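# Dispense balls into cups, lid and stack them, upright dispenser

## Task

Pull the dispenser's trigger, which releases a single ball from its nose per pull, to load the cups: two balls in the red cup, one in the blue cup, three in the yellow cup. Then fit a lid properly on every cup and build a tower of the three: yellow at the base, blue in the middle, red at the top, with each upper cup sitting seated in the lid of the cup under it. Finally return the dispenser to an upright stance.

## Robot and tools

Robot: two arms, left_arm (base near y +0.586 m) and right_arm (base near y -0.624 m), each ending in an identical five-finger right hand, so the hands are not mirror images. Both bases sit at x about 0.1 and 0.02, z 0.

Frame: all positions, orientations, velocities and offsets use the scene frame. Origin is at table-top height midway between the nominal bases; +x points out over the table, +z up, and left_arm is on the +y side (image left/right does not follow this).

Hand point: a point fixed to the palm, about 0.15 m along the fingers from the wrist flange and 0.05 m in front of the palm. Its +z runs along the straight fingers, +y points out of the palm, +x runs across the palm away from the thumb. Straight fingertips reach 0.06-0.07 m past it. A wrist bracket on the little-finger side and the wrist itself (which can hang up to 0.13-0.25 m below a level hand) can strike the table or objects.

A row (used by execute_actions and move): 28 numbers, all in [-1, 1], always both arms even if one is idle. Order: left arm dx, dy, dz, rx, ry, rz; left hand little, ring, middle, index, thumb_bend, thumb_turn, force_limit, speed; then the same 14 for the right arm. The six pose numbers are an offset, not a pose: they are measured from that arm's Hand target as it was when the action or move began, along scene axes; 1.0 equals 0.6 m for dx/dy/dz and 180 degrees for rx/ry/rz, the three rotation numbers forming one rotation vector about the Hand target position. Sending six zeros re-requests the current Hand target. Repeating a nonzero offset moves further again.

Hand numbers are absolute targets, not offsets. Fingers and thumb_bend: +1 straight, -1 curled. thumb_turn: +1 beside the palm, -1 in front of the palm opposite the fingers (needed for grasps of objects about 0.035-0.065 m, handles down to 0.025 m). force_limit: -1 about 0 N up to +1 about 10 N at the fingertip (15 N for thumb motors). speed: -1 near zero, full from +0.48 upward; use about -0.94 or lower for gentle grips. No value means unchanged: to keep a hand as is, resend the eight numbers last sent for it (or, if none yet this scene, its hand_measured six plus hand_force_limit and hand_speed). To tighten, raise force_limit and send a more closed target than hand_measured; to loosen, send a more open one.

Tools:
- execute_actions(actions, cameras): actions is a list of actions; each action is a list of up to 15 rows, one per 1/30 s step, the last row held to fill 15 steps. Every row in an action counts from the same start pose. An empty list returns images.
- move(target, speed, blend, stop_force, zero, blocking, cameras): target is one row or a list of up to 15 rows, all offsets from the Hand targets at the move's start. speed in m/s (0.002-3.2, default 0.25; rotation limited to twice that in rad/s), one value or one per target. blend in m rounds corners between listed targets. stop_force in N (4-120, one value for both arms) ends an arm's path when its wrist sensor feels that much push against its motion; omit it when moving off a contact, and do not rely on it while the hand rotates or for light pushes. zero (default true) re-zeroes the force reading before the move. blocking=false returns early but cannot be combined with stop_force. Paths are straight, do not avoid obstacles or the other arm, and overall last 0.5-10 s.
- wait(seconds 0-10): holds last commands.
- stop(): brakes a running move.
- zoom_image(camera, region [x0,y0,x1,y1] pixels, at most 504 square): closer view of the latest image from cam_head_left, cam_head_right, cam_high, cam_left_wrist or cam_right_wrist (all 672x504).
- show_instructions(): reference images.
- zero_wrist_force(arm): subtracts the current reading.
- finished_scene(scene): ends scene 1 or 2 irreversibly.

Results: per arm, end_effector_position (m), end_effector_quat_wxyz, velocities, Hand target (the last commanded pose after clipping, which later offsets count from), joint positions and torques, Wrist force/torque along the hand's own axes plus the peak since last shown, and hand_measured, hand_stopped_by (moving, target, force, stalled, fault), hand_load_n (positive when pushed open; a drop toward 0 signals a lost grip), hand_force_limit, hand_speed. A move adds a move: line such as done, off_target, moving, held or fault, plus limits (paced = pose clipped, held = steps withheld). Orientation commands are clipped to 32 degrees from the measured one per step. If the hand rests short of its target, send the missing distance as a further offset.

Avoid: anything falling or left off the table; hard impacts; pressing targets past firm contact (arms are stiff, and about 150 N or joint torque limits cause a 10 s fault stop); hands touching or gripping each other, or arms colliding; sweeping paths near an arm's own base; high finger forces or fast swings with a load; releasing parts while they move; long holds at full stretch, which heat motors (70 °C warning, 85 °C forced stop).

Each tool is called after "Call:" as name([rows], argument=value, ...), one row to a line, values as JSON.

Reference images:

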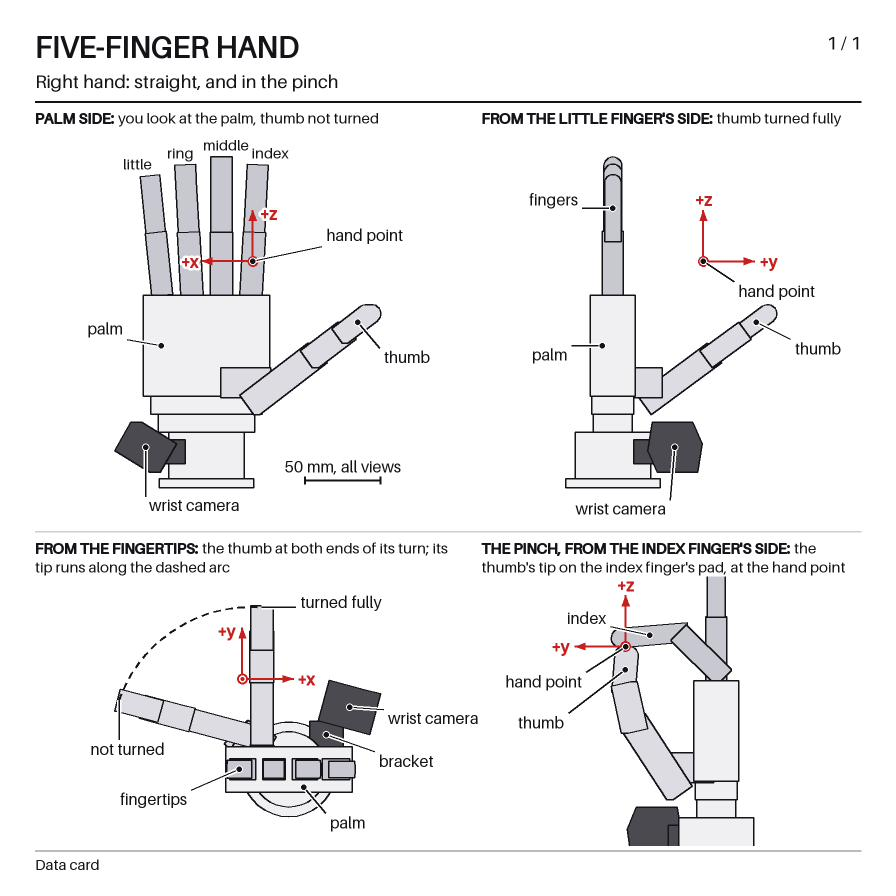

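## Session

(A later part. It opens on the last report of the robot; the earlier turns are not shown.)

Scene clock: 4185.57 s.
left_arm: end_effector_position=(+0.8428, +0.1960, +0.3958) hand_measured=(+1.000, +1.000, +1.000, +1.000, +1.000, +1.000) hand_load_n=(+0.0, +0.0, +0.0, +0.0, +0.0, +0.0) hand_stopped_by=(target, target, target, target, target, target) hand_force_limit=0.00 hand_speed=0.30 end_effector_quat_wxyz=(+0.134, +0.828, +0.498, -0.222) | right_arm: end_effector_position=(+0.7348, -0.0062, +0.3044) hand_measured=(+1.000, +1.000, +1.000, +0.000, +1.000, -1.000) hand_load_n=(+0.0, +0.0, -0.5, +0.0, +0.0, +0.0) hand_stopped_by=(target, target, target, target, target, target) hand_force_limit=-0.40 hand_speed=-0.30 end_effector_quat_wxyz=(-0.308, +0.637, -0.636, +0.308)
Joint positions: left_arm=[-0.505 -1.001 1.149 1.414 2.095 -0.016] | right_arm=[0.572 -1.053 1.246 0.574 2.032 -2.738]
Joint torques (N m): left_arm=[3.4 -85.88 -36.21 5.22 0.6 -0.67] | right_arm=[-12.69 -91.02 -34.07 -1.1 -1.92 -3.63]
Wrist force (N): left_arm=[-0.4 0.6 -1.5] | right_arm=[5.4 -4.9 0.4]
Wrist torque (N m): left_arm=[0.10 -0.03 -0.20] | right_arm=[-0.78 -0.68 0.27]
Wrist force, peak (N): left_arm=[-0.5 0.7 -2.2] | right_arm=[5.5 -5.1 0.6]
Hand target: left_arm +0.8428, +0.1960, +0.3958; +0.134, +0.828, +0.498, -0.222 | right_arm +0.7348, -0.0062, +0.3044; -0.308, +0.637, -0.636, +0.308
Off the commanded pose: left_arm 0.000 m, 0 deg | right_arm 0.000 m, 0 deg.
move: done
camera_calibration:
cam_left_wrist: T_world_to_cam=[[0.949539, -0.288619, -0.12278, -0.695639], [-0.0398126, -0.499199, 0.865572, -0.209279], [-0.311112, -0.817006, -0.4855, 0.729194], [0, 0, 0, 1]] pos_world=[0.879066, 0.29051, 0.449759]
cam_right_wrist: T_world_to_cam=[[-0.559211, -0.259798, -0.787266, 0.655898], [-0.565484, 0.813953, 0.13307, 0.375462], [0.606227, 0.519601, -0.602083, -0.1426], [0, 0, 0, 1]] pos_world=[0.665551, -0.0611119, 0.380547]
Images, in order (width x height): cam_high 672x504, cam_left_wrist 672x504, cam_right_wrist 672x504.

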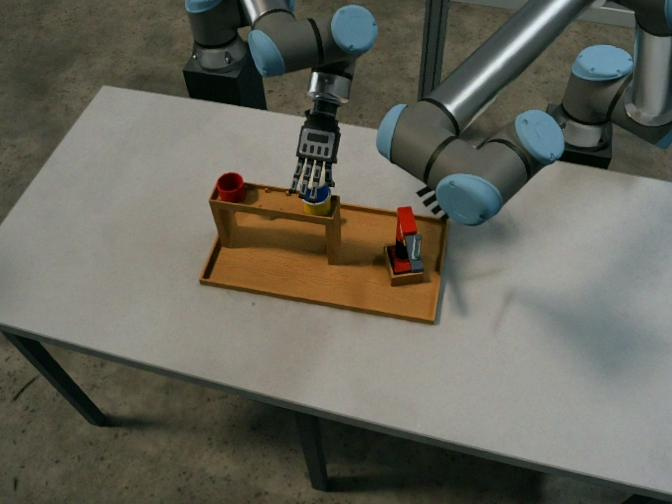

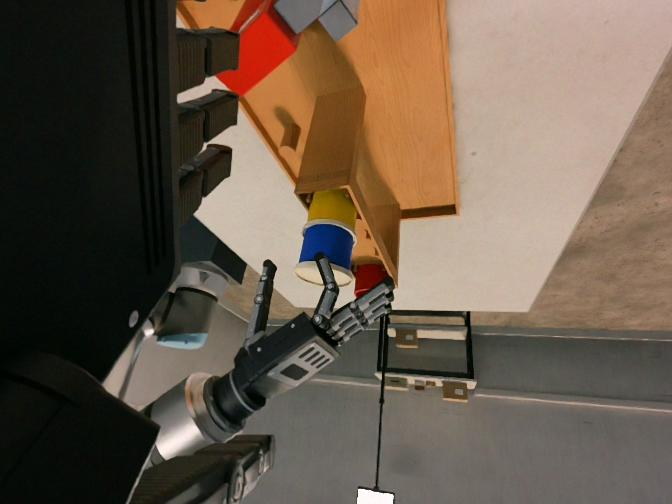

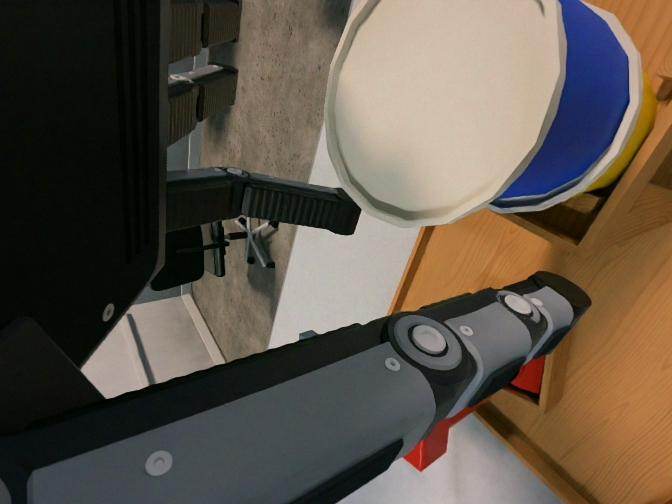

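Call:
move(target=[0,0,0,0,0,0,1,1,1,1,1,1,0,0.3,0,-0.0035,0,0,0,0,1,1,1,0,1,-1,-0.4,-0.3], speed=0.01, stop_force=4, cameras=["cam_right_wrist","cam_left_wrist"])

Call:
zoom_image(camera="cam_left_wrist", region=[276, 220, 386, 310])

Call:
move(target=[0,0,0,0,0,0,1,1,1,1,1,1,0,0.3,0,-0.0025,0,0,0,0,1,1,1,0,1,-1,-0.4,-0.3], speed=0.01, stop_force=4, cameras=["cam_right_wrist","cam_left_wrist"])

Call:
zoom_image(camera="cam_left_wrist", region=[276, 220, 386, 310])

Scene clock: 4192.37 s.
left_arm: end_effector_position=(+0.8428, +0.1960, +0.3958) hand_measured=(+1.000, +1.000, +1.000, +1.000, +1.000, +1.000) hand_load_n=(+0.0, +0.0, +0.0, +0.0, +0.0, +0.0) hand_stopped_by=(target, target, target, target, target, target) hand_force_limit=0.00 hand_speed=0.30 end_effector_quat_wxyz=(+0.134, +0.828, +0.498, -0.222) | right_arm: end_effector_position=(+0.7348, -0.0083, +0.3044) hand_measured=(+1.000, +1.000, +1.000, +0.000, +1.000, -1.000) hand_load_n=(+0.0, +0.0, +0.0, +0.0, +0.0, +0.0) hand_stopped_by=(target, target, target, target, target, target) hand_force_limit=-0.40 hand_speed=-0.30 end_effector_quat_wxyz=(-0.308, +0.637, -0.636, +0.308)
Joint positions: left_arm=[-0.505 -1.001 1.149 1.414 2.095 -0.016] | right_arm=[0.57 -1.056 1.25 0.572 2.03 -2.739]
Joint torques (N m): left_arm=[5.35 -85.16 -36.62 5.14 0.13 -0.41] | right_arm=[-12.03 -92.01 -33.31 -0.75 -1.87 -3.33]
Wrist force (N): left_arm=[-0.5 0.7 -1.6] | right_arm=[5.3 -4.1 0.6]
Wrist torque (N m): left_arm=[0.11 -0.01 -0.20] | right_arm=[-0.67 -0.68 0.30]
Wrist force, peak (N): left_arm=[-0.7 0.8 -2.1] | right_arm=[5.6 -5.0 0.4]
Hand target: left_arm +0.8428, +0.1960, +0.3958; +0.134, +0.828, +0.498, -0.222 | right_arm +0.7348, -0.0083, +0.3044; -0.308, +0.637, -0.636, +0.308
Off the commanded pose: left_arm 0.000 m, 0 deg | right_arm 0.000 m, 0 deg.
move: done
camera_calibration:
cam_left_wrist: T_world_to_cam=[[0.949539, -0.288619, -0.12278, -0.695639], [-0.0398126, -0.499199, 0.865572, -0.209279], [-0.311112, -0.817006, -0.4855, 0.729194], [0, 0, 0, 1]] pos_world=[0.879066, 0.29051, 0.449759]
cam_right_wrist: T_world_to_cam=[[-0.559211, -0.259798, -0.787266, 0.655353], [-0.565484, 0.813953, 0.13307, 0.377171], [0.606227, 0.519601, -0.602083, -0.141509], [0, 0, 0, 1]] pos_world=[0.665551, -0.0632119, 0.380547]
Images, in order (width x height): cam_left_wrist 672x504, cam_right_wrist 672x504.

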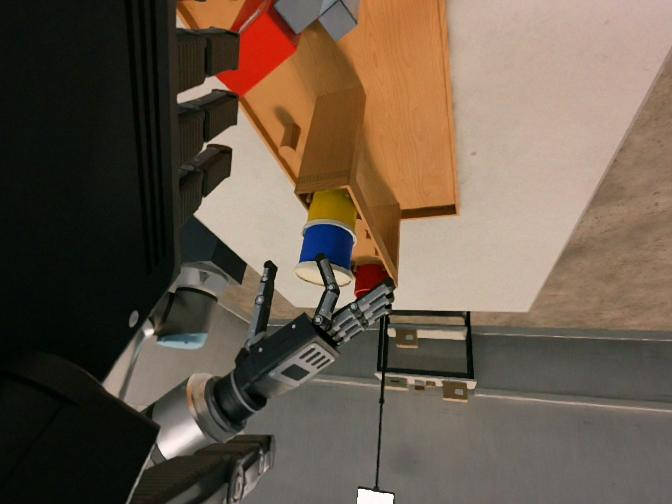

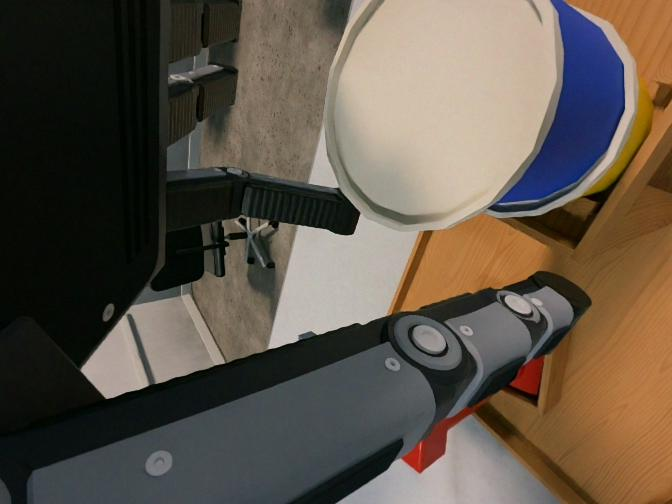

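Scaled by 4.582 from the camera's 672x504 image, which has a finer 960x720 frame.

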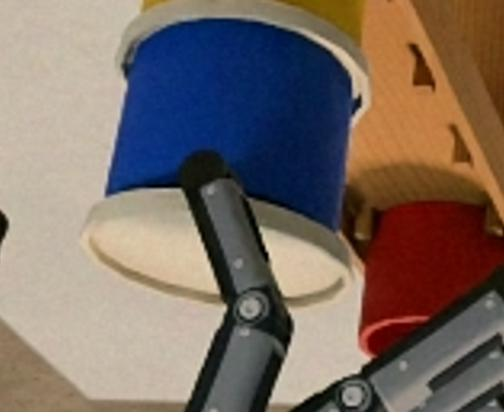

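Scene clock: 4193.53 s.
left_arm: end_effector_position=(+0.8428, +0.1960, +0.3958) hand_measured=(+1.000, +1.000, +1.000, +1.000, +1.000, +1.000) hand_load_n=(+0.0, +0.5, +0.0, +0.0, +0.0, +0.0) hand_stopped_by=(target, target, target, target, target, target) hand_force_limit=0.00 hand_speed=0.30 end_effector_quat_wxyz=(+0.134, +0.828, +0.498, -0.222) | right_arm: end_effector_position=(+0.7348, -0.0098, +0.3044) hand_measured=(+1.000, +1.000, +1.000, +0.000, +1.000, -1.000) hand_load_n=(+0.0, +0.0, +0.0, +0.0, +0.0, +0.0) hand_stopped_by=(target, target, target, target, target, target) hand_force_limit=-0.40 hand_speed=-0.30 end_effector_quat_wxyz=(-0.308, +0.637, -0.636, +0.308)
Joint positions: left_arm=[-0.505 -1.001 1.149 1.414 2.095 -0.016] | right_arm=[0.568 -1.058 1.253 0.57 2.029 -2.741]
Joint torques (N m): left_arm=[6.47 -87.24 -36.22 5.25 0.66 -0.41] | right_arm=[-12.19 -94.53 -34.77 -0.51 -2.03 -3.65]
Wrist force (N): left_arm=[-0.3 0.7 -1.5] | right_arm=[5.5 -4.2 0.8]
Wrist torque (N m): left_arm=[0.11 -0.05 -0.18] | right_arm=[-0.70 -0.71 0.30]
Wrist force, peak (N): left_arm=[-0.7 0.6 -2.1] | right_arm=[5.6 -4.6 1.0]
Hand target: left_arm +0.8428, +0.1960, +0.3958; +0.134, +0.828, +0.498, -0.222 | right_arm +0.7348, -0.0098, +0.3044; -0.308, +0.637, -0.636, +0.308
Off the commanded pose: left_arm 0.000 m, 0 deg | right_arm 0.000 m, 0 deg.
move: done
camera_calibration:
cam_left_wrist: T_world_to_cam=[[0.949539, -0.288619, -0.12278, -0.695639], [-0.0398126, -0.499199, 0.865572, -0.209279], [-0.311112, -0.817006, -0.4855, 0.729194], [0, 0, 0, 1]] pos_world=[0.879066, 0.29051, 0.449759]
cam_right_wrist: T_world_to_cam=[[-0.559211, -0.259798, -0.787266, 0.654963], [-0.565484, 0.813953, 0.13307, 0.378392], [0.606227, 0.519601, -0.602083, -0.14073], [0, 0, 0, 1]] pos_world=[0.665551, -0.0647119, 0.380547]
Images, in order (width x height): cam_left_wrist 672x504, cam_right_wrist 672x504.

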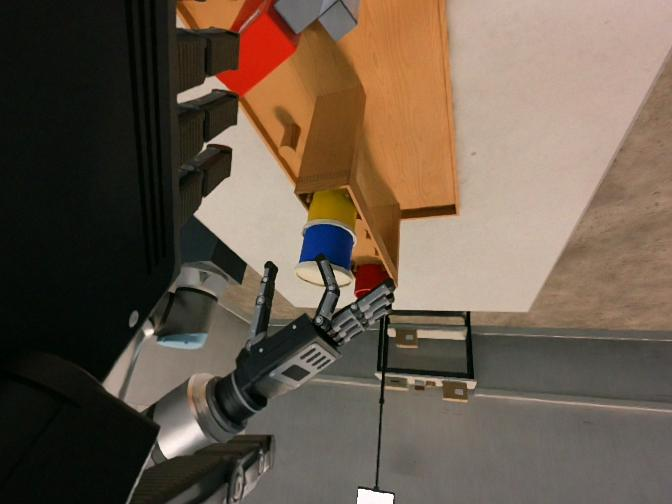

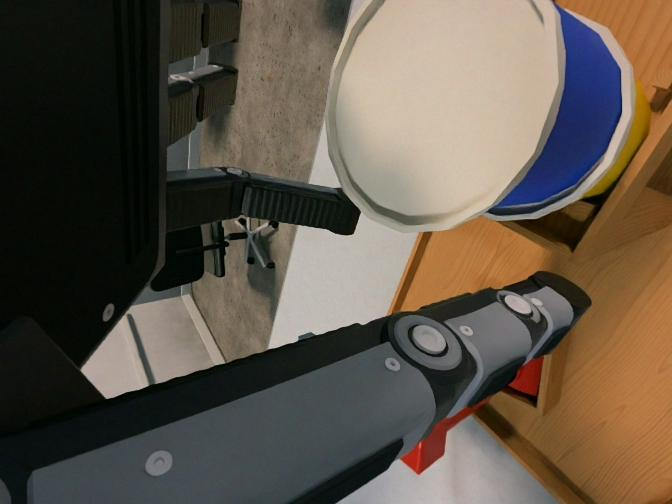

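Scaled by 4.582 from the camera's 672x504 image, which has a finer 960x720 frame.

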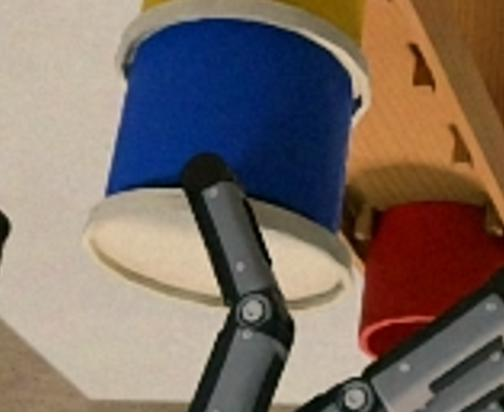

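Call:
move(target=[0,0,0,0,0,0,1,1,1,1,1,1,0,0.3,0,-0.0025,0,0,0,0,1,1,1,0,1,-1,-0.4,-0.3], speed=0.01, stop_force=4, cameras=["cam_right_wrist","cam_left_wrist"])

Call:
zoom_image(camera="cam_left_wrist", region=[276, 220, 386, 310])

Call:
move(target=[0,0,0,0,0,0,1,1,1,1,1,1,0,0.3,0,-0.0025,0,0,0,0,1,1,1,0,1,-1,-0.4,-0.3], speed=0.01, stop_force=4, cameras=["cam_right_wrist","cam_left_wrist"])

Call:
zoom_image(camera="cam_left_wrist", region=[276, 220, 386, 310])

Scene clock: 4203.43 s.
left_arm: end_effector_position=(+0.8428, +0.1960, +0.3958) hand_measured=(+1.000, +1.000, +1.000, +1.000, +1.000, +1.000) hand_load_n=(+0.0, +0.0, +0.0, +0.0, +0.0, +0.0) hand_stopped_by=(target, target, target, target, target, target) hand_force_limit=0.00 hand_speed=0.30 end_effector_quat_wxyz=(+0.134, +0.828, +0.498, -0.222) | right_arm: end_effector_position=(+0.7348, -0.0113, +0.3044) hand_measured=(+1.000, +1.000, +1.000, +0.000, +1.000, -1.000) hand_load_n=(+0.0, +0.0, +0.0, +0.0, +0.0, +0.0) hand_stopped_by=(target, target, target, target, target, target) hand_force_limit=-0.40 hand_speed=-0.30 end_effector_quat_wxyz=(-0.308, +0.637, -0.636, +0.308)
Joint positions: left_arm=[-0.505 -1.001 1.149 1.414 2.095 -0.016] | right_arm=[0.567 -1.06 1.256 0.569 2.028 -2.742]
Joint torques (N m): left_arm=[5.22 -84.2 -36.22 5.43 0.43 -0.24] | right_arm=[-12.74 -93.07 -34.57 -0.7 -2.3 -2.84]
Wrist force (N): left_arm=[-0.6 0.4 -2.0] | right_arm=[5.2 -4.5 0.6]
Wrist torque (N m): left_arm=[0.09 0.02 -0.22] | right_arm=[-0.72 -0.65 0.28]
Wrist force, peak (N): left_arm=[-0.6 0.5 -2.2] | right_arm=[5.5 -4.9 0.4]
Hand target: left_arm +0.8428, +0.1960, +0.3958; +0.134, +0.828, +0.498, -0.222 | right_arm +0.7348, -0.0113, +0.3044; -0.308, +0.637, -0.636, +0.308
Off the commanded pose: left_arm 0.000 m, 0 deg | right_arm 0.000 m, 0 deg.
move: done
camera_calibration:
cam_left_wrist: T_world_to_cam=[[0.949539, -0.288619, -0.12278, -0.695639], [-0.0398126, -0.499199, 0.865572, -0.209279], [-0.311112, -0.817006, -0.4855, 0.729194], [0, 0, 0, 1]] pos_world=[0.879066, 0.29051, 0.449759]
cam_right_wrist: T_world_to_cam=[[-0.559211, -0.259798, -0.787266, 0.654573], [-0.565484, 0.813953, 0.13307, 0.379613], [0.606227, 0.519601, -0.602083, -0.13995], [0, 0, 0, 1]] pos_world=[0.665551, -0.0662119, 0.380547]
Images, in order (width x height): cam_left_wrist 672x504, cam_right_wrist 672x504.

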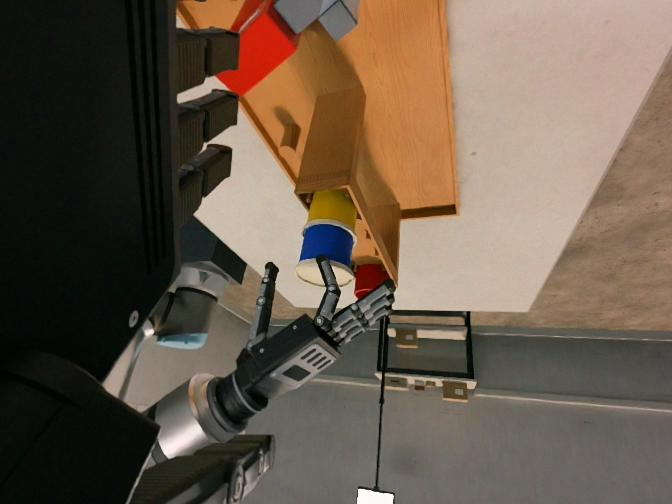

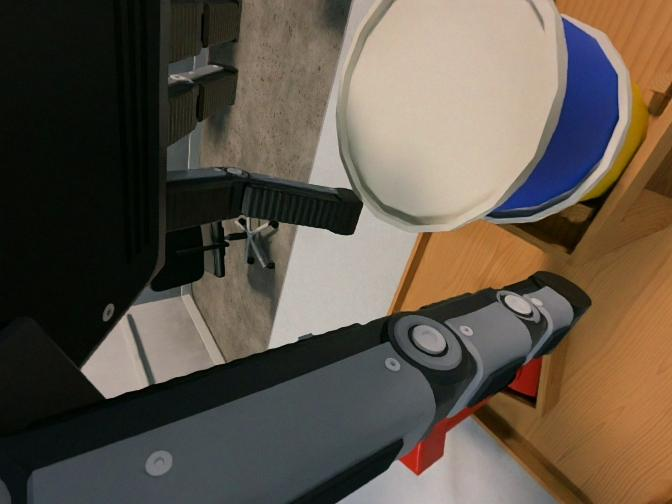

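Scaled by 4.582 from the camera's 672x504 image, which has a finer 960x720 frame.

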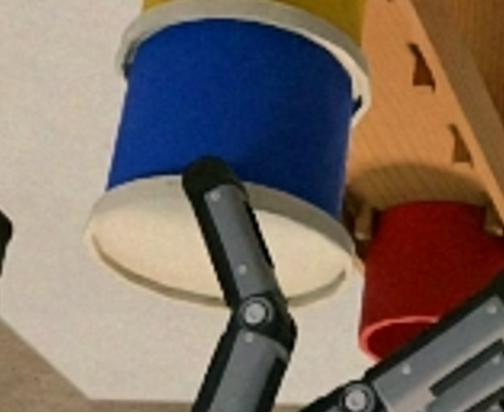

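Scene clock: 4204.60 s.
left_arm: end_effector_position=(+0.8428, +0.1960, +0.3958) hand_measured=(+1.000, +1.000, +1.000, +1.000, +1.000, +1.000) hand_load_n=(+0.0, +0.0, +0.0, +0.0, +0.0, +0.0) hand_stopped_by=(target, target, target, target, target, target) hand_force_limit=0.00 hand_speed=0.30 end_effector_quat_wxyz=(+0.134, +0.828, +0.498, -0.222) | right_arm: end_effector_position=(+0.7348, -0.0128, +0.3044) hand_measured=(+1.000, +1.000, +1.000, +0.000, +1.000, -1.000) hand_load_n=(+0.0, +0.0, +0.0, -0.5, +0.0, +0.0) hand_stopped_by=(target, target, target, target, target, target) hand_force_limit=-0.40 hand_speed=-0.30 end_effector_quat_wxyz=(-0.308, +0.637, -0.636, +0.308)
Joint positions: left_arm=[-0.505 -1.001 1.149 1.414 2.095 -0.016] | right_arm=[0.565 -1.062 1.259 0.567 2.027 -2.743]
Joint torques (N m): left_arm=[7.08 -85.69 -37.1 5.51 0.68 -0.32] | right_arm=[-12.93 -94.4 -35.28 -1.12 -2.01 -3.23]
Wrist force (N): left_arm=[-0.8 0.4 -1.7] | right_arm=[5.5 -4.7 0.7]
Wrist torque (N m): left_arm=[0.08 0.04 -0.22] | right_arm=[-0.76 -0.70 0.29]
Wrist force, peak (N): left_arm=[-0.5 0.7 -2.0] | right_arm=[5.5 -4.7 0.7]
Hand target: left_arm +0.8428, +0.1960, +0.3958; +0.134, +0.828, +0.498, -0.222 | right_arm +0.7348, -0.0128, +0.3044; -0.308, +0.637, -0.636, +0.308
Off the commanded pose: left_arm 0.000 m, 0 deg | right_arm 0.000 m, 0 deg.
move: done
camera_calibration:
cam_left_wrist: T_world_to_cam=[[0.949539, -0.288619, -0.12278, -0.695639], [-0.0398126, -0.499199, 0.865572, -0.209279], [-0.311112, -0.817006, -0.4855, 0.729194], [0, 0, 0, 1]] pos_world=[0.879066, 0.29051, 0.449759]
cam_right_wrist: T_world_to_cam=[[-0.559211, -0.259798, -0.787266, 0.654184], [-0.565484, 0.813953, 0.13307, 0.380834], [0.606227, 0.519601, -0.602083, -0.139171], [0, 0, 0, 1]] pos_world=[0.665551, -0.0677119, 0.380547]
Images, in order (width x height): cam_left_wrist 672x504, cam_right_wrist 672x504.

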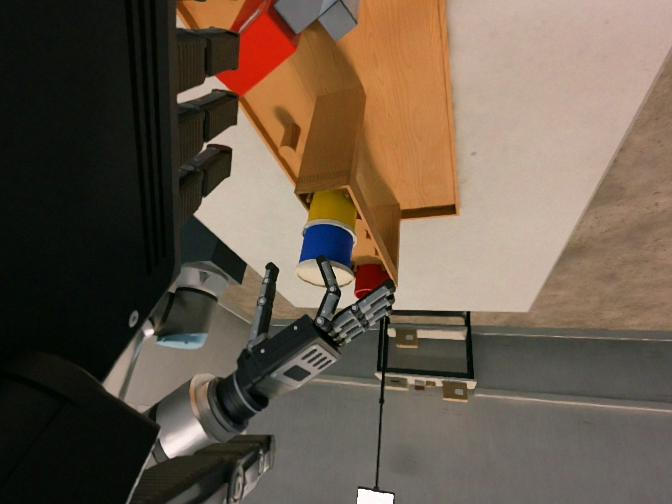

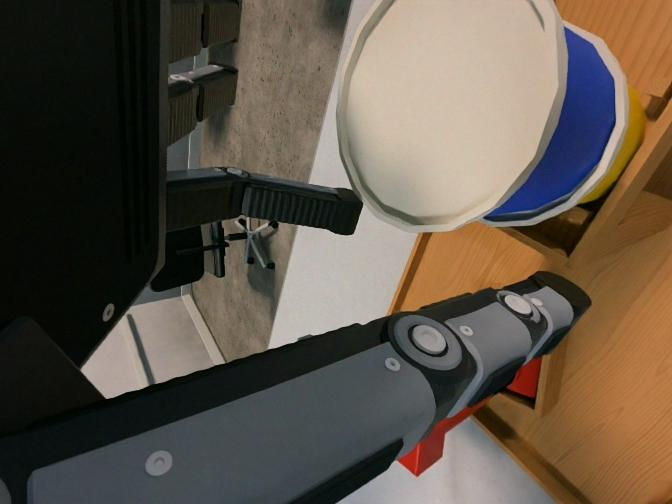

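Scaled by 4.582 from the camera's 672x504 image, which has a finer 960x720 frame.

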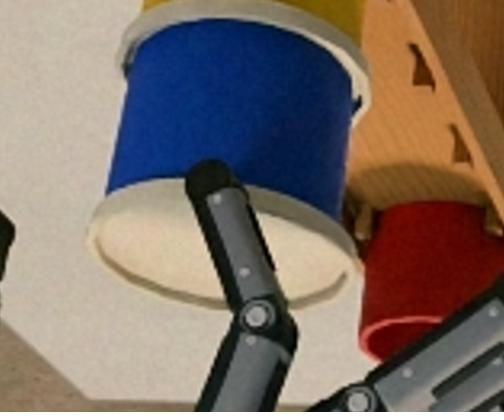

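Call:
move([
  [0,0,0,0,0,0,1,1,1,1,1,1,0,0.3,0,0.012,0,0,0,0,1,1,1,0,1,-1,-0.4,-0.3],
  [0,0,0,0,0,0,1,1,1,1,1,1,0,0.3,0,0.012,0.16,0,0,0,1,1,1,0,1,-1,-0.4,-0.3],
], speed=0.05, cameras=["cam_right_wrist","cam_left_wrist","cam_head_right","cam_high"])

Call:
zoom_image(camera="cam_left_wrist", region=[286, 220, 366, 300])

Call:
zoom_image(camera="cam_head_right", region=[360, 180, 404, 224])

Call:
zoom_image(camera="cam_high", region=[296, 165, 340, 209])

Scene clock: 4214.07 s.
left_arm: end_effector_position=(+0.8428, +0.1960, +0.3958) hand_measured=(+1.000, +1.000, +1.000, +1.000, +1.000, +1.000) hand_load_n=(+0.0, +0.0, +0.0, +0.0, +0.0, +0.0) hand_stopped_by=(target, target, target, target, target, target) hand_force_limit=0.00 hand_speed=0.30 end_effector_quat_wxyz=(+0.134, +0.828, +0.498, -0.222) | right_arm: end_effector_position=(+0.7348, -0.0056, +0.4003) hand_measured=(+1.000, +1.000, +1.000, +0.000, +1.000, -1.000) hand_load_n=(+0.0, +0.0, +0.0, +0.0, +0.0, +0.0) hand_stopped_by=(target, target, target, target, target, target) hand_force_limit=-0.40 hand_speed=-0.30 end_effector_quat_wxyz=(-0.308, +0.637, -0.636, +0.308)
Joint positions: left_arm=[-0.505 -1.001 1.149 1.414 2.095 -0.016] | right_arm=[0.573 -1.071 1.105 0.734 2.032 -2.737]
Joint torques (N m): left_arm=[2.22 -84.56 -36.46 5.07 0.61 -0.4] | right_arm=[10.04 -86.51 -49.42 4.03 3.15 1.48]
Wrist force (N): left_arm=[-0.9 0.4 -1.7] | right_arm=[4.9 -4.1 0.7]
Wrist torque (N m): left_arm=[0.07 0.05 -0.23] | right_arm=[-0.68 -0.62 0.07]
Wrist force, peak (N): left_arm=[-0.5 0.8 -2.1] | right_arm=[5.7 -4.8 0.9]
Hand target: left_arm +0.8428, +0.1960, +0.3958; +0.134, +0.828, +0.498, -0.222 | right_arm +0.7348, -0.0056, +0.4004; -0.308, +0.637, -0.636, +0.308
Off the commanded pose: left_arm 0.000 m, 0 deg | right_arm 0.000 m, 0 deg.
move: done
camera_calibration:
cam_left_wrist: T_world_to_cam=[[0.949539, -0.288619, -0.12278, -0.695639], [-0.0398126, -0.499199, 0.865572, -0.209279], [-0.311112, -0.817006, -0.4855, 0.729194], [0, 0, 0, 1]] pos_world=[0.879066, 0.29051, 0.449759]
cam_right_wrist: T_world_to_cam=[[-0.559179, -0.259844, -0.787274, 0.731611], [-0.565516, 0.813938, 0.133026, 0.36224], [0.606226, 0.519601, -0.602083, -0.0851117], [0, 0, 0, 1]] pos_world=[0.665551, -0.0605118, 0.476547]
Images, in order (width x height): cam_head_right 672x504, cam_high 672x504, cam_left_wrist 672x504, cam_right_wrist 672x504.

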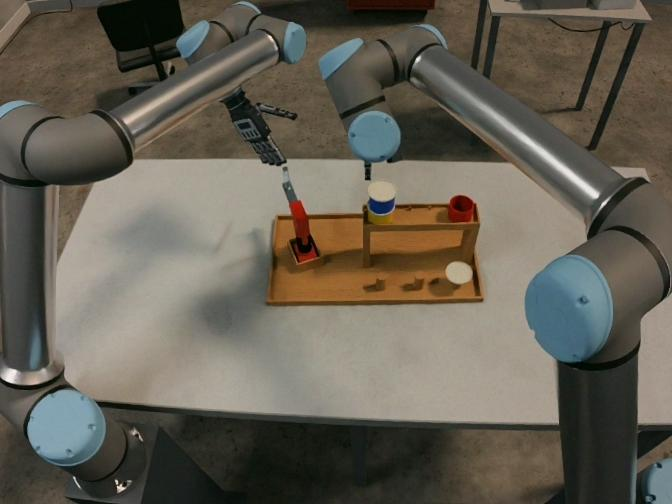

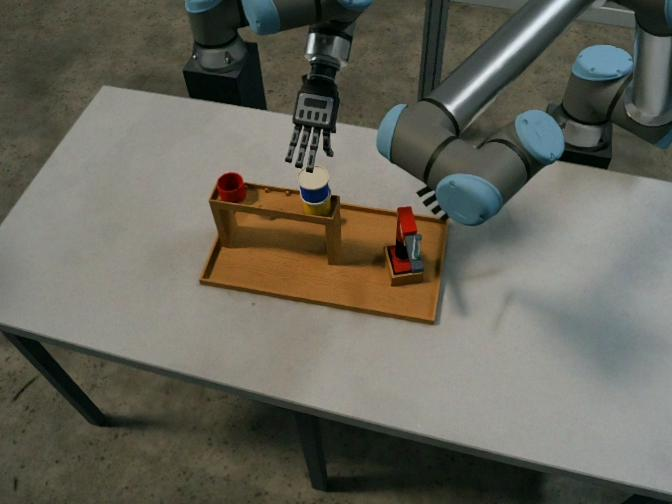

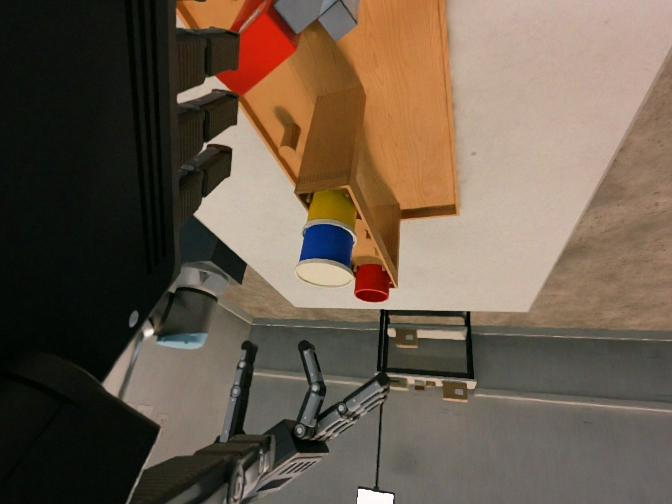

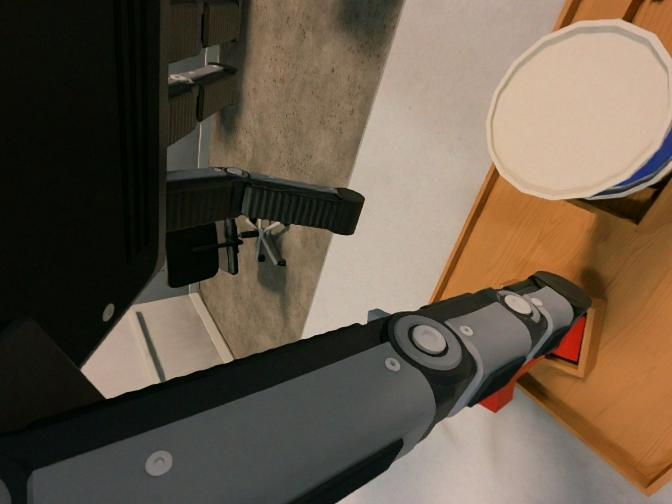

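Scaled by 6.300 from the camera's 672x504 image, which has a finer 960x720 frame.

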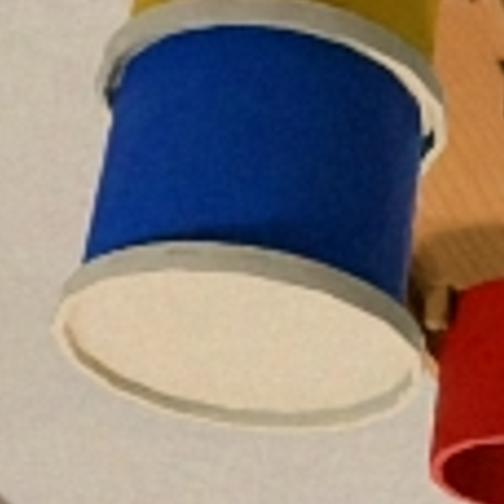

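Scaled by 11.455 from the camera's 672x504 image, which has a finer 960x720 frame.

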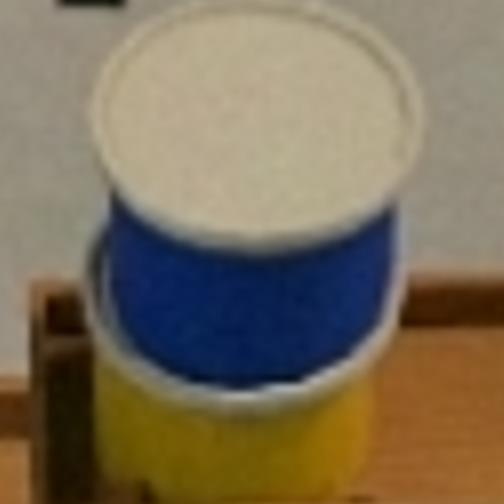

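Scaled by 11.455 from the camera's 672x504 image, which has a finer 960x720 frame.

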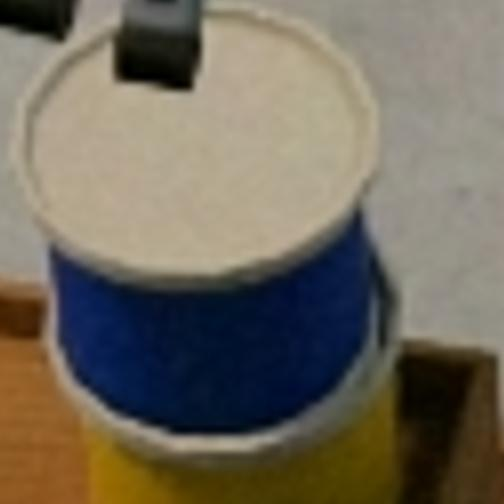

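Call:
move([
  [0,0,0,0,0,0,1,1,1,1,1,1,0,0.3,0,0,0.02,0,0,0,1,1,0.6,0.6,1,-1,-0.4,-0.4],
  [0,0,0,0,0,0,1,1,1,1,1,1,0,0.3,0.02,-0.4,0.02,0,0,0,1,1,0.6,0.6,1,-1,-0.4,-0.4],
  [0,0,0,0,0,0,1,1,1,1,1,1,0,0.3,0.02,-0.4,-0.2,0,0,0,1,1,0.6,0.6,1,-1,-0.4,-0.4],
], speed=0.13, cameras=["cam_right_wrist","cam_left_wrist"])

Scene clock: 4239.43 s.
left_arm: end_effector_position=(+0.8428, +0.1960, +0.3958) hand_measured=(+1.000, +1.000, +1.000, +1.000, +1.000, +1.000) hand_load_n=(+0.0, +0.0, +0.0, +0.0, +0.0, +0.0) hand_stopped_by=(target, target, target, target, target, target) hand_force_limit=0.00 hand_speed=0.30 end_effector_quat_wxyz=(+0.134, +0.828, +0.498, -0.222) | right_arm: end_effector_position=(+0.7468, -0.2456, +0.2805) hand_measured=(+1.000, +1.000, +0.600, +0.600, +1.000, -1.000) hand_load_n=(+0.0, -0.5, +0.0, +0.0, +0.0, +0.0) hand_stopped_by=(target, target, target, target, target, target) hand_force_limit=-0.40 hand_speed=-0.40 end_effector_quat_wxyz=(-0.308, +0.637, -0.636, +0.308)
Joint positions: left_arm=[-0.505 -1.001 1.149 1.414 2.095 -0.016] | right_arm=[0.258 -1.294 1.623 0.363 1.797 -2.959]
Joint torques (N m): left_arm=[6.43 -85.93 -36.88 5.42 0.36 -0.26] | right_arm=[-14.52 -52.51 -33.56 -1.14 -2.48 -3.17]
Wrist force (N): left_arm=[-0.6 0.4 -1.5] | right_arm=[5.3 -4.5 0.7]
Wrist torque (N m): left_arm=[0.06 0.01 -0.22] | right_arm=[-0.76 -0.71 0.26]
Wrist force, peak (N): left_arm=[-0.5 0.8 -2.2] | right_arm=[6.8 -4.5 0.6]
Hand target: left_arm +0.8428, +0.1960, +0.3958; +0.134, +0.828, +0.498, -0.222 | right_arm +0.7468, -0.2456, +0.2804; -0.308, +0.637, -0.636, +0.308
Off the commanded pose: left_arm 0.000 m, 0 deg | right_arm 0.000 m, 0 deg.
move: done
camera_calibration:
cam_left_wrist: T_world_to_cam=[[0.949539, -0.288619, -0.12278, -0.695639], [-0.0398126, -0.499199, 0.865572, -0.209279], [-0.311112, -0.817006, -0.4855, 0.729194], [0, 0, 0, 1]] pos_world=[0.879066, 0.29051, 0.449759]
cam_right_wrist: T_world_to_cam=[[-0.559211, -0.259798, -0.787266, 0.581676], [-0.565484, 0.813953, 0.13307, 0.580275], [0.606227, 0.519601, -0.602083, -0.0398119], [0, 0, 0, 1]] pos_world=[0.677551, -0.300512, 0.356747]
Images, in order (width x height): cam_left_wrist 672x504, cam_right_wrist 672x504.

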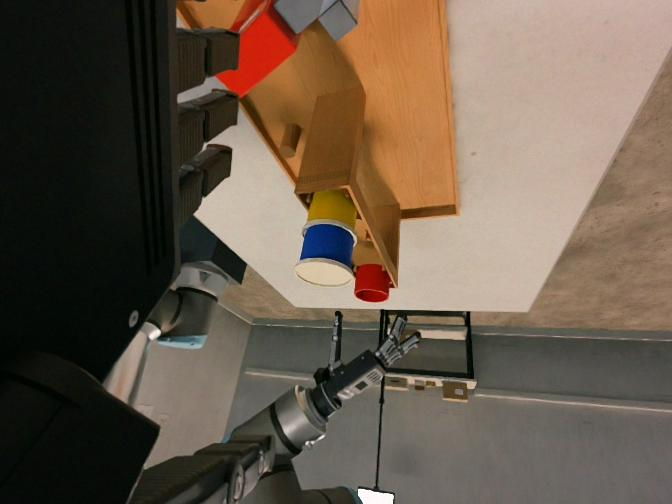

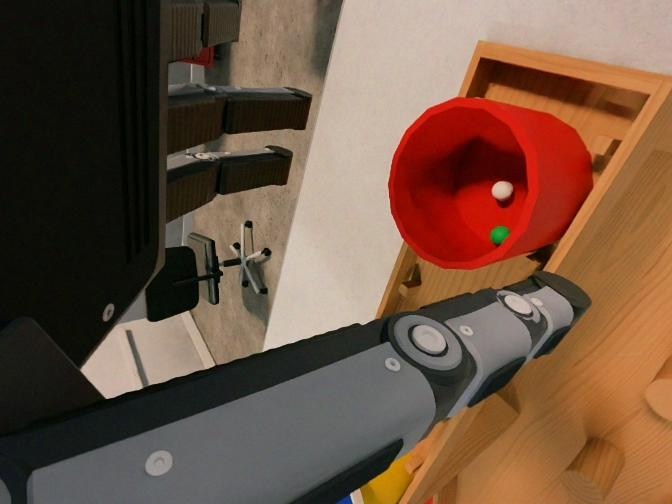

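Call:
move([
  [0,0,0,0,0,0,1,1,1,1,1,1,0,0.3,0.0145,-0.0043,0,0,0,0,1,1,0.6,0.6,1,-1,-0.4,-0.4],
  [0,0,0,0,0,0,1,1,1,1,1,1,0,0.3,0.0145,-0.0043,-0.0967,0,0,0,1,1,0.6,0.6,1,-1,-0.4,-0.4],
], speed=0.05, stop_force=5, cameras=["cam_right_wrist","cam_high"])

Scene clock: 4262.13 s.
left_arm: end_effector_position=(+0.8428, +0.1960, +0.3958) hand_measured=(+1.000, +1.000, +1.000, +1.000, +1.000, +1.000) hand_load_n=(+0.0, +0.0, +0.0, +0.0, +0.0, +0.0) hand_stopped_by=(target, target, target, target, target, target) hand_force_limit=0.00 hand_speed=0.30 end_effector_quat_wxyz=(+0.134, +0.828, +0.498, -0.222) | right_arm: end_effector_position=(+0.7555, -0.2482, +0.2224) hand_measured=(+1.000, +1.000, +0.600, +0.600, +1.000, -1.000) hand_load_n=(+0.0, +0.0, +0.0, +0.0, +0.0, +0.0) hand_stopped_by=(target, target, target, target, target, target) hand_force_limit=-0.40 hand_speed=-0.40 end_effector_quat_wxyz=(-0.308, +0.637, -0.636, +0.308)
Joint positions: left_arm=[-0.505 -1.001 1.149 1.414 2.095 -0.016] | right_arm=[0.25 -1.25 1.673 0.267 1.791 -2.964]
Joint torques (N m): left_arm=[5.78 -87.16 -36.58 5.44 0.59 -0.45] | right_arm=[-11.71 -54.74 -32.56 -1.26 -2.77 -3.48]
Wrist force (N): left_arm=[-0.5 0.5 -1.9] | right_arm=[5.3 -5.0 0.5]
Wrist torque (N m): left_arm=[0.10 0.00 -0.21] | right_arm=[-0.83 -0.67 0.29]
Wrist force, peak (N): left_arm=[-0.8 0.1 -2.2] | right_arm=[6.3 -4.9 0.6]
Hand target: left_arm +0.8428, +0.1960, +0.3958; +0.134, +0.828, +0.498, -0.222 | right_arm +0.7555, -0.2482, +0.2224; -0.308, +0.637, -0.636, +0.308
Off the commanded pose: left_arm 0.000 m, 0 deg | right_arm 0.000 m, 0 deg.
move: done
camera_calibration:
cam_right_wrist: T_world_to_cam=[[-0.559211, -0.259798, -0.787266, 0.540073], [-0.565484, 0.813953, 0.13307, 0.594974], [0.606227, 0.519601, -0.602083, -0.0788283], [0, 0, 0, 1]] pos_world=[0.686251, -0.303012, 0.298547]
Images, in order (width x height): cam_high 672x504, cam_right_wrist 672x504.

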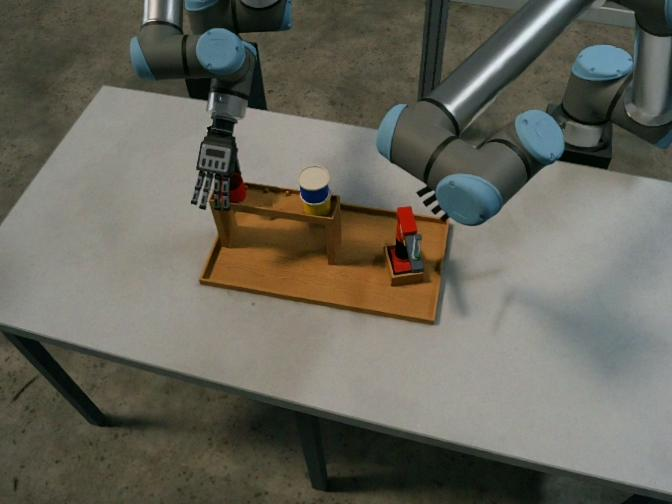

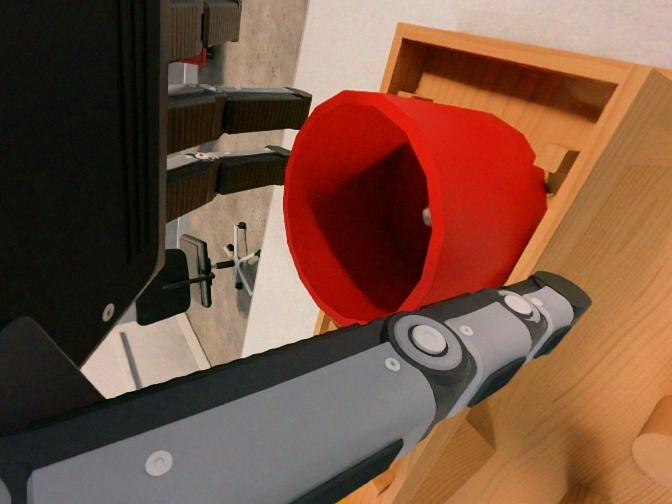

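Call:
execute_actions([
  [[0,0,0,0,0,0,1,1,1,1,1,1,0,0.3,0,0,0,0,0,0,1,1,0.1,0.1,0.5,-1,-0.4,-0.9]],
  [[0,0,0,0,0,0,1,1,1,1,1,1,0,0.3,0,0,0,0,0,0,1,1,0.1,0.1,0.5,-1,-0.4,-0.9]],
  [[0,0,0,0,0,0,1,1,1,1,1,1,0,0.3,0,0,0,0,0,0,1,1,0.1,0.1,0.5,-1,-0.4,-0.9]],
  [[0,0,0,0,0,0,1,1,1,1,1,1,0,0.3,0,0,0,0,0,0,1,1,0.1,0.1,0.5,-1,-0.4,-0.9]],
  [[0,0,0,0,0,0,1,1,1,1,1,1,0,0.3,0,0,0,0,0,0,1,1,0.1,0.1,0.5,-1,-0.4,-0.9]],
  [[0,0,0,0,0,0,1,1,1,1,1,1,0,0.3,0,0,0,0,0,0,1,1,0.1,0.1,0.5,-1,-0.4,-0.9]],
], cameras=["cam_right_wrist"])

Call:
move(target=[0,0,0,0,0,0,1,1,1,1,1,1,0,0.3,0,0,0.025,0,0,0,1,1,0.1,0.1,0.5,-1,-0.4,-0.9], speed=0.03, cameras=["cam_right_wrist","cam_left_wrist"])

Scene clock: 4275.13 s.
left_arm: end_effector_position=(+0.8428, +0.1960, +0.3958) hand_measured=(+1.000, +1.000, +1.000, +1.000, +1.000, +1.000) hand_load_n=(+0.0, +0.0, +0.0, +0.0, +0.0, +0.0) hand_stopped_by=(target, target, target, target, target, target) hand_force_limit=0.00 hand_speed=0.30 end_effector_quat_wxyz=(+0.134, +0.828, +0.498, -0.222) | right_arm: end_effector_position=(+0.7555, -0.2482, +0.2224) hand_measured=(+1.000, +1.000, +0.210, +0.182, +0.798, -1.000) hand_load_n=(+0.0, +0.0, +2.5, +4.5, +6.5, -0.5) hand_stopped_by=(target, target, force, force, force, target) hand_force_limit=-0.40 hand_speed=-0.90 end_effector_quat_wxyz=(-0.308, +0.637, -0.636, +0.308)
Joint positions: left_arm=[-0.505 -1.001 1.149 1.414 2.095 -0.016] | right_arm=[0.25 -1.25 1.673 0.267 1.791 -2.964]
Joint torques (N m): left_arm=[5.59 -84.26 -37.34 5.69 0.43 -0.53] | right_arm=[-10.04 -55.71 -33.22 -1.56 -2.04 -3.34]
Wrist force (N): left_arm=[-0.6 0.5 -1.7] | right_arm=[5.5 -5.0 0.5]
Wrist torque (N m): left_arm=[0.09 0.01 -0.21] | right_arm=[-0.86 -0.70 0.30]
Wrist force, peak (N): left_arm=[-0.8 0.7 -2.2] | right_arm=[5.9 -5.2 0.6]
Hand target: left_arm +0.8428, +0.1960, +0.3958; +0.134, +0.828, +0.498, -0.222 | right_arm +0.7555, -0.2482, +0.2224; -0.308, +0.637, -0.636, +0.308
Off the commanded pose: left_arm 0.000 m, 0 deg | right_arm 0.000 m, 0 deg.
camera_calibration:
cam_right_wrist: T_world_to_cam=[[-0.559211, -0.259798, -0.787266, 0.540073], [-0.565484, 0.813953, 0.13307, 0.594974], [0.606227, 0.519601, -0.602083, -0.0788283], [0, 0, 0, 1]] pos_world=[0.686251, -0.303012, 0.298547]
Images, in order (width x height): cam_right_wrist 672x504.

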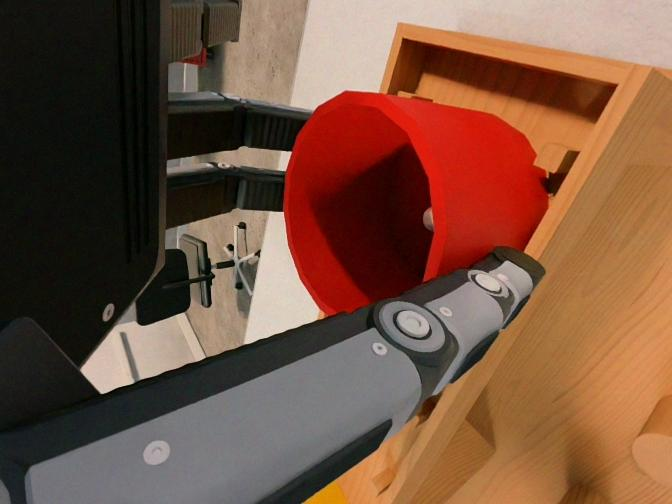

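Scene clock: 4275.97 s.
left_arm: end_effector_position=(+0.8428, +0.1960, +0.3958) hand_measured=(+1.000, +1.000, +1.000, +1.000, +1.000, +1.000) hand_load_n=(+0.0, +0.0, +0.0, +0.0, -0.5, +0.0) hand_stopped_by=(target, target, target, target, target, target) hand_force_limit=0.00 hand_speed=0.30 end_effector_quat_wxyz=(+0.134, +0.828, +0.498, -0.222) | right_arm: end_effector_position=(+0.7555, -0.2482, +0.2373) hand_measured=(+1.000, +1.000, +0.210, +0.184, +0.798, -1.000) hand_load_n=(-0.5, +0.0, +2.5, +4.5, +6.5, +0.0) hand_stopped_by=(target, target, force, force, force, target) hand_force_limit=-0.40 hand_speed=-0.90 end_effector_quat_wxyz=(-0.308, +0.637, -0.636, +0.308)
Joint positions: left_arm=[-0.505 -1.001 1.149 1.414 2.095 -0.016] | right_arm=[0.25 -1.26 1.657 0.292 1.791 -2.964]
Joint torques (N m): left_arm=[4.01 -85.29 -36.76 5.32 0.6 -0.22] | right_arm=[-7.97 -76.74 -49.93 3.76 -2.49 -3.27]
Wrist force (N): left_arm=[-0.4 0.3 -1.9] | right_arm=[5.3 -4.5 1.0]
Wrist torque (N m): left_arm=[0.08 -0.01 -0.21] | right_arm=[-0.82 -0.67 0.27]
Wrist force, peak (N): left_arm=[-0.6 0.8 -2.0] | right_arm=[6.0 -4.7 0.9]
Hand target: left_arm +0.8428, +0.1960, +0.3958; +0.134, +0.828, +0.498, -0.222 | right_arm +0.7555, -0.2482, +0.2374; -0.308, +0.637, -0.636, +0.308
Off the commanded pose: left_arm 0.000 m, 0 deg | right_arm 0.000 m, 0 deg.
move: done
camera_calibration:
cam_left_wrist: T_world_to_cam=[[0.949539, -0.288619, -0.12278, -0.695639], [-0.0398126, -0.499199, 0.865572, -0.209279], [-0.311112, -0.817006, -0.4855, 0.729194], [0, 0, 0, 1]] pos_world=[0.879066, 0.29051, 0.449759]
cam_right_wrist: T_world_to_cam=[[-0.559211, -0.259798, -0.787266, 0.551803], [-0.565484, 0.813953, 0.13307, 0.592991], [0.606227, 0.519601, -0.602083, -0.0698573], [0, 0, 0, 1]] pos_world=[0.686251, -0.303012, 0.313447]
Images, in order (width x height): cam_left_wrist 672x504, cam_right_wrist 672x504.

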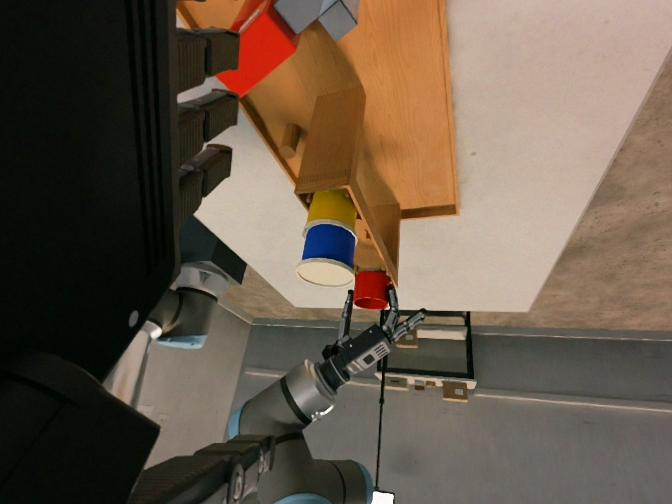

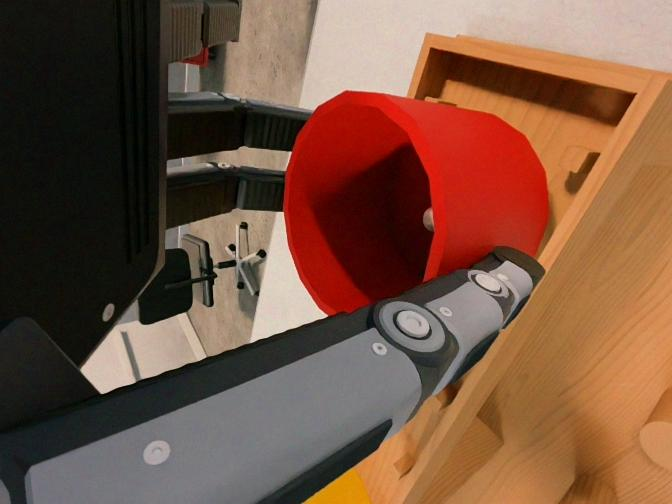

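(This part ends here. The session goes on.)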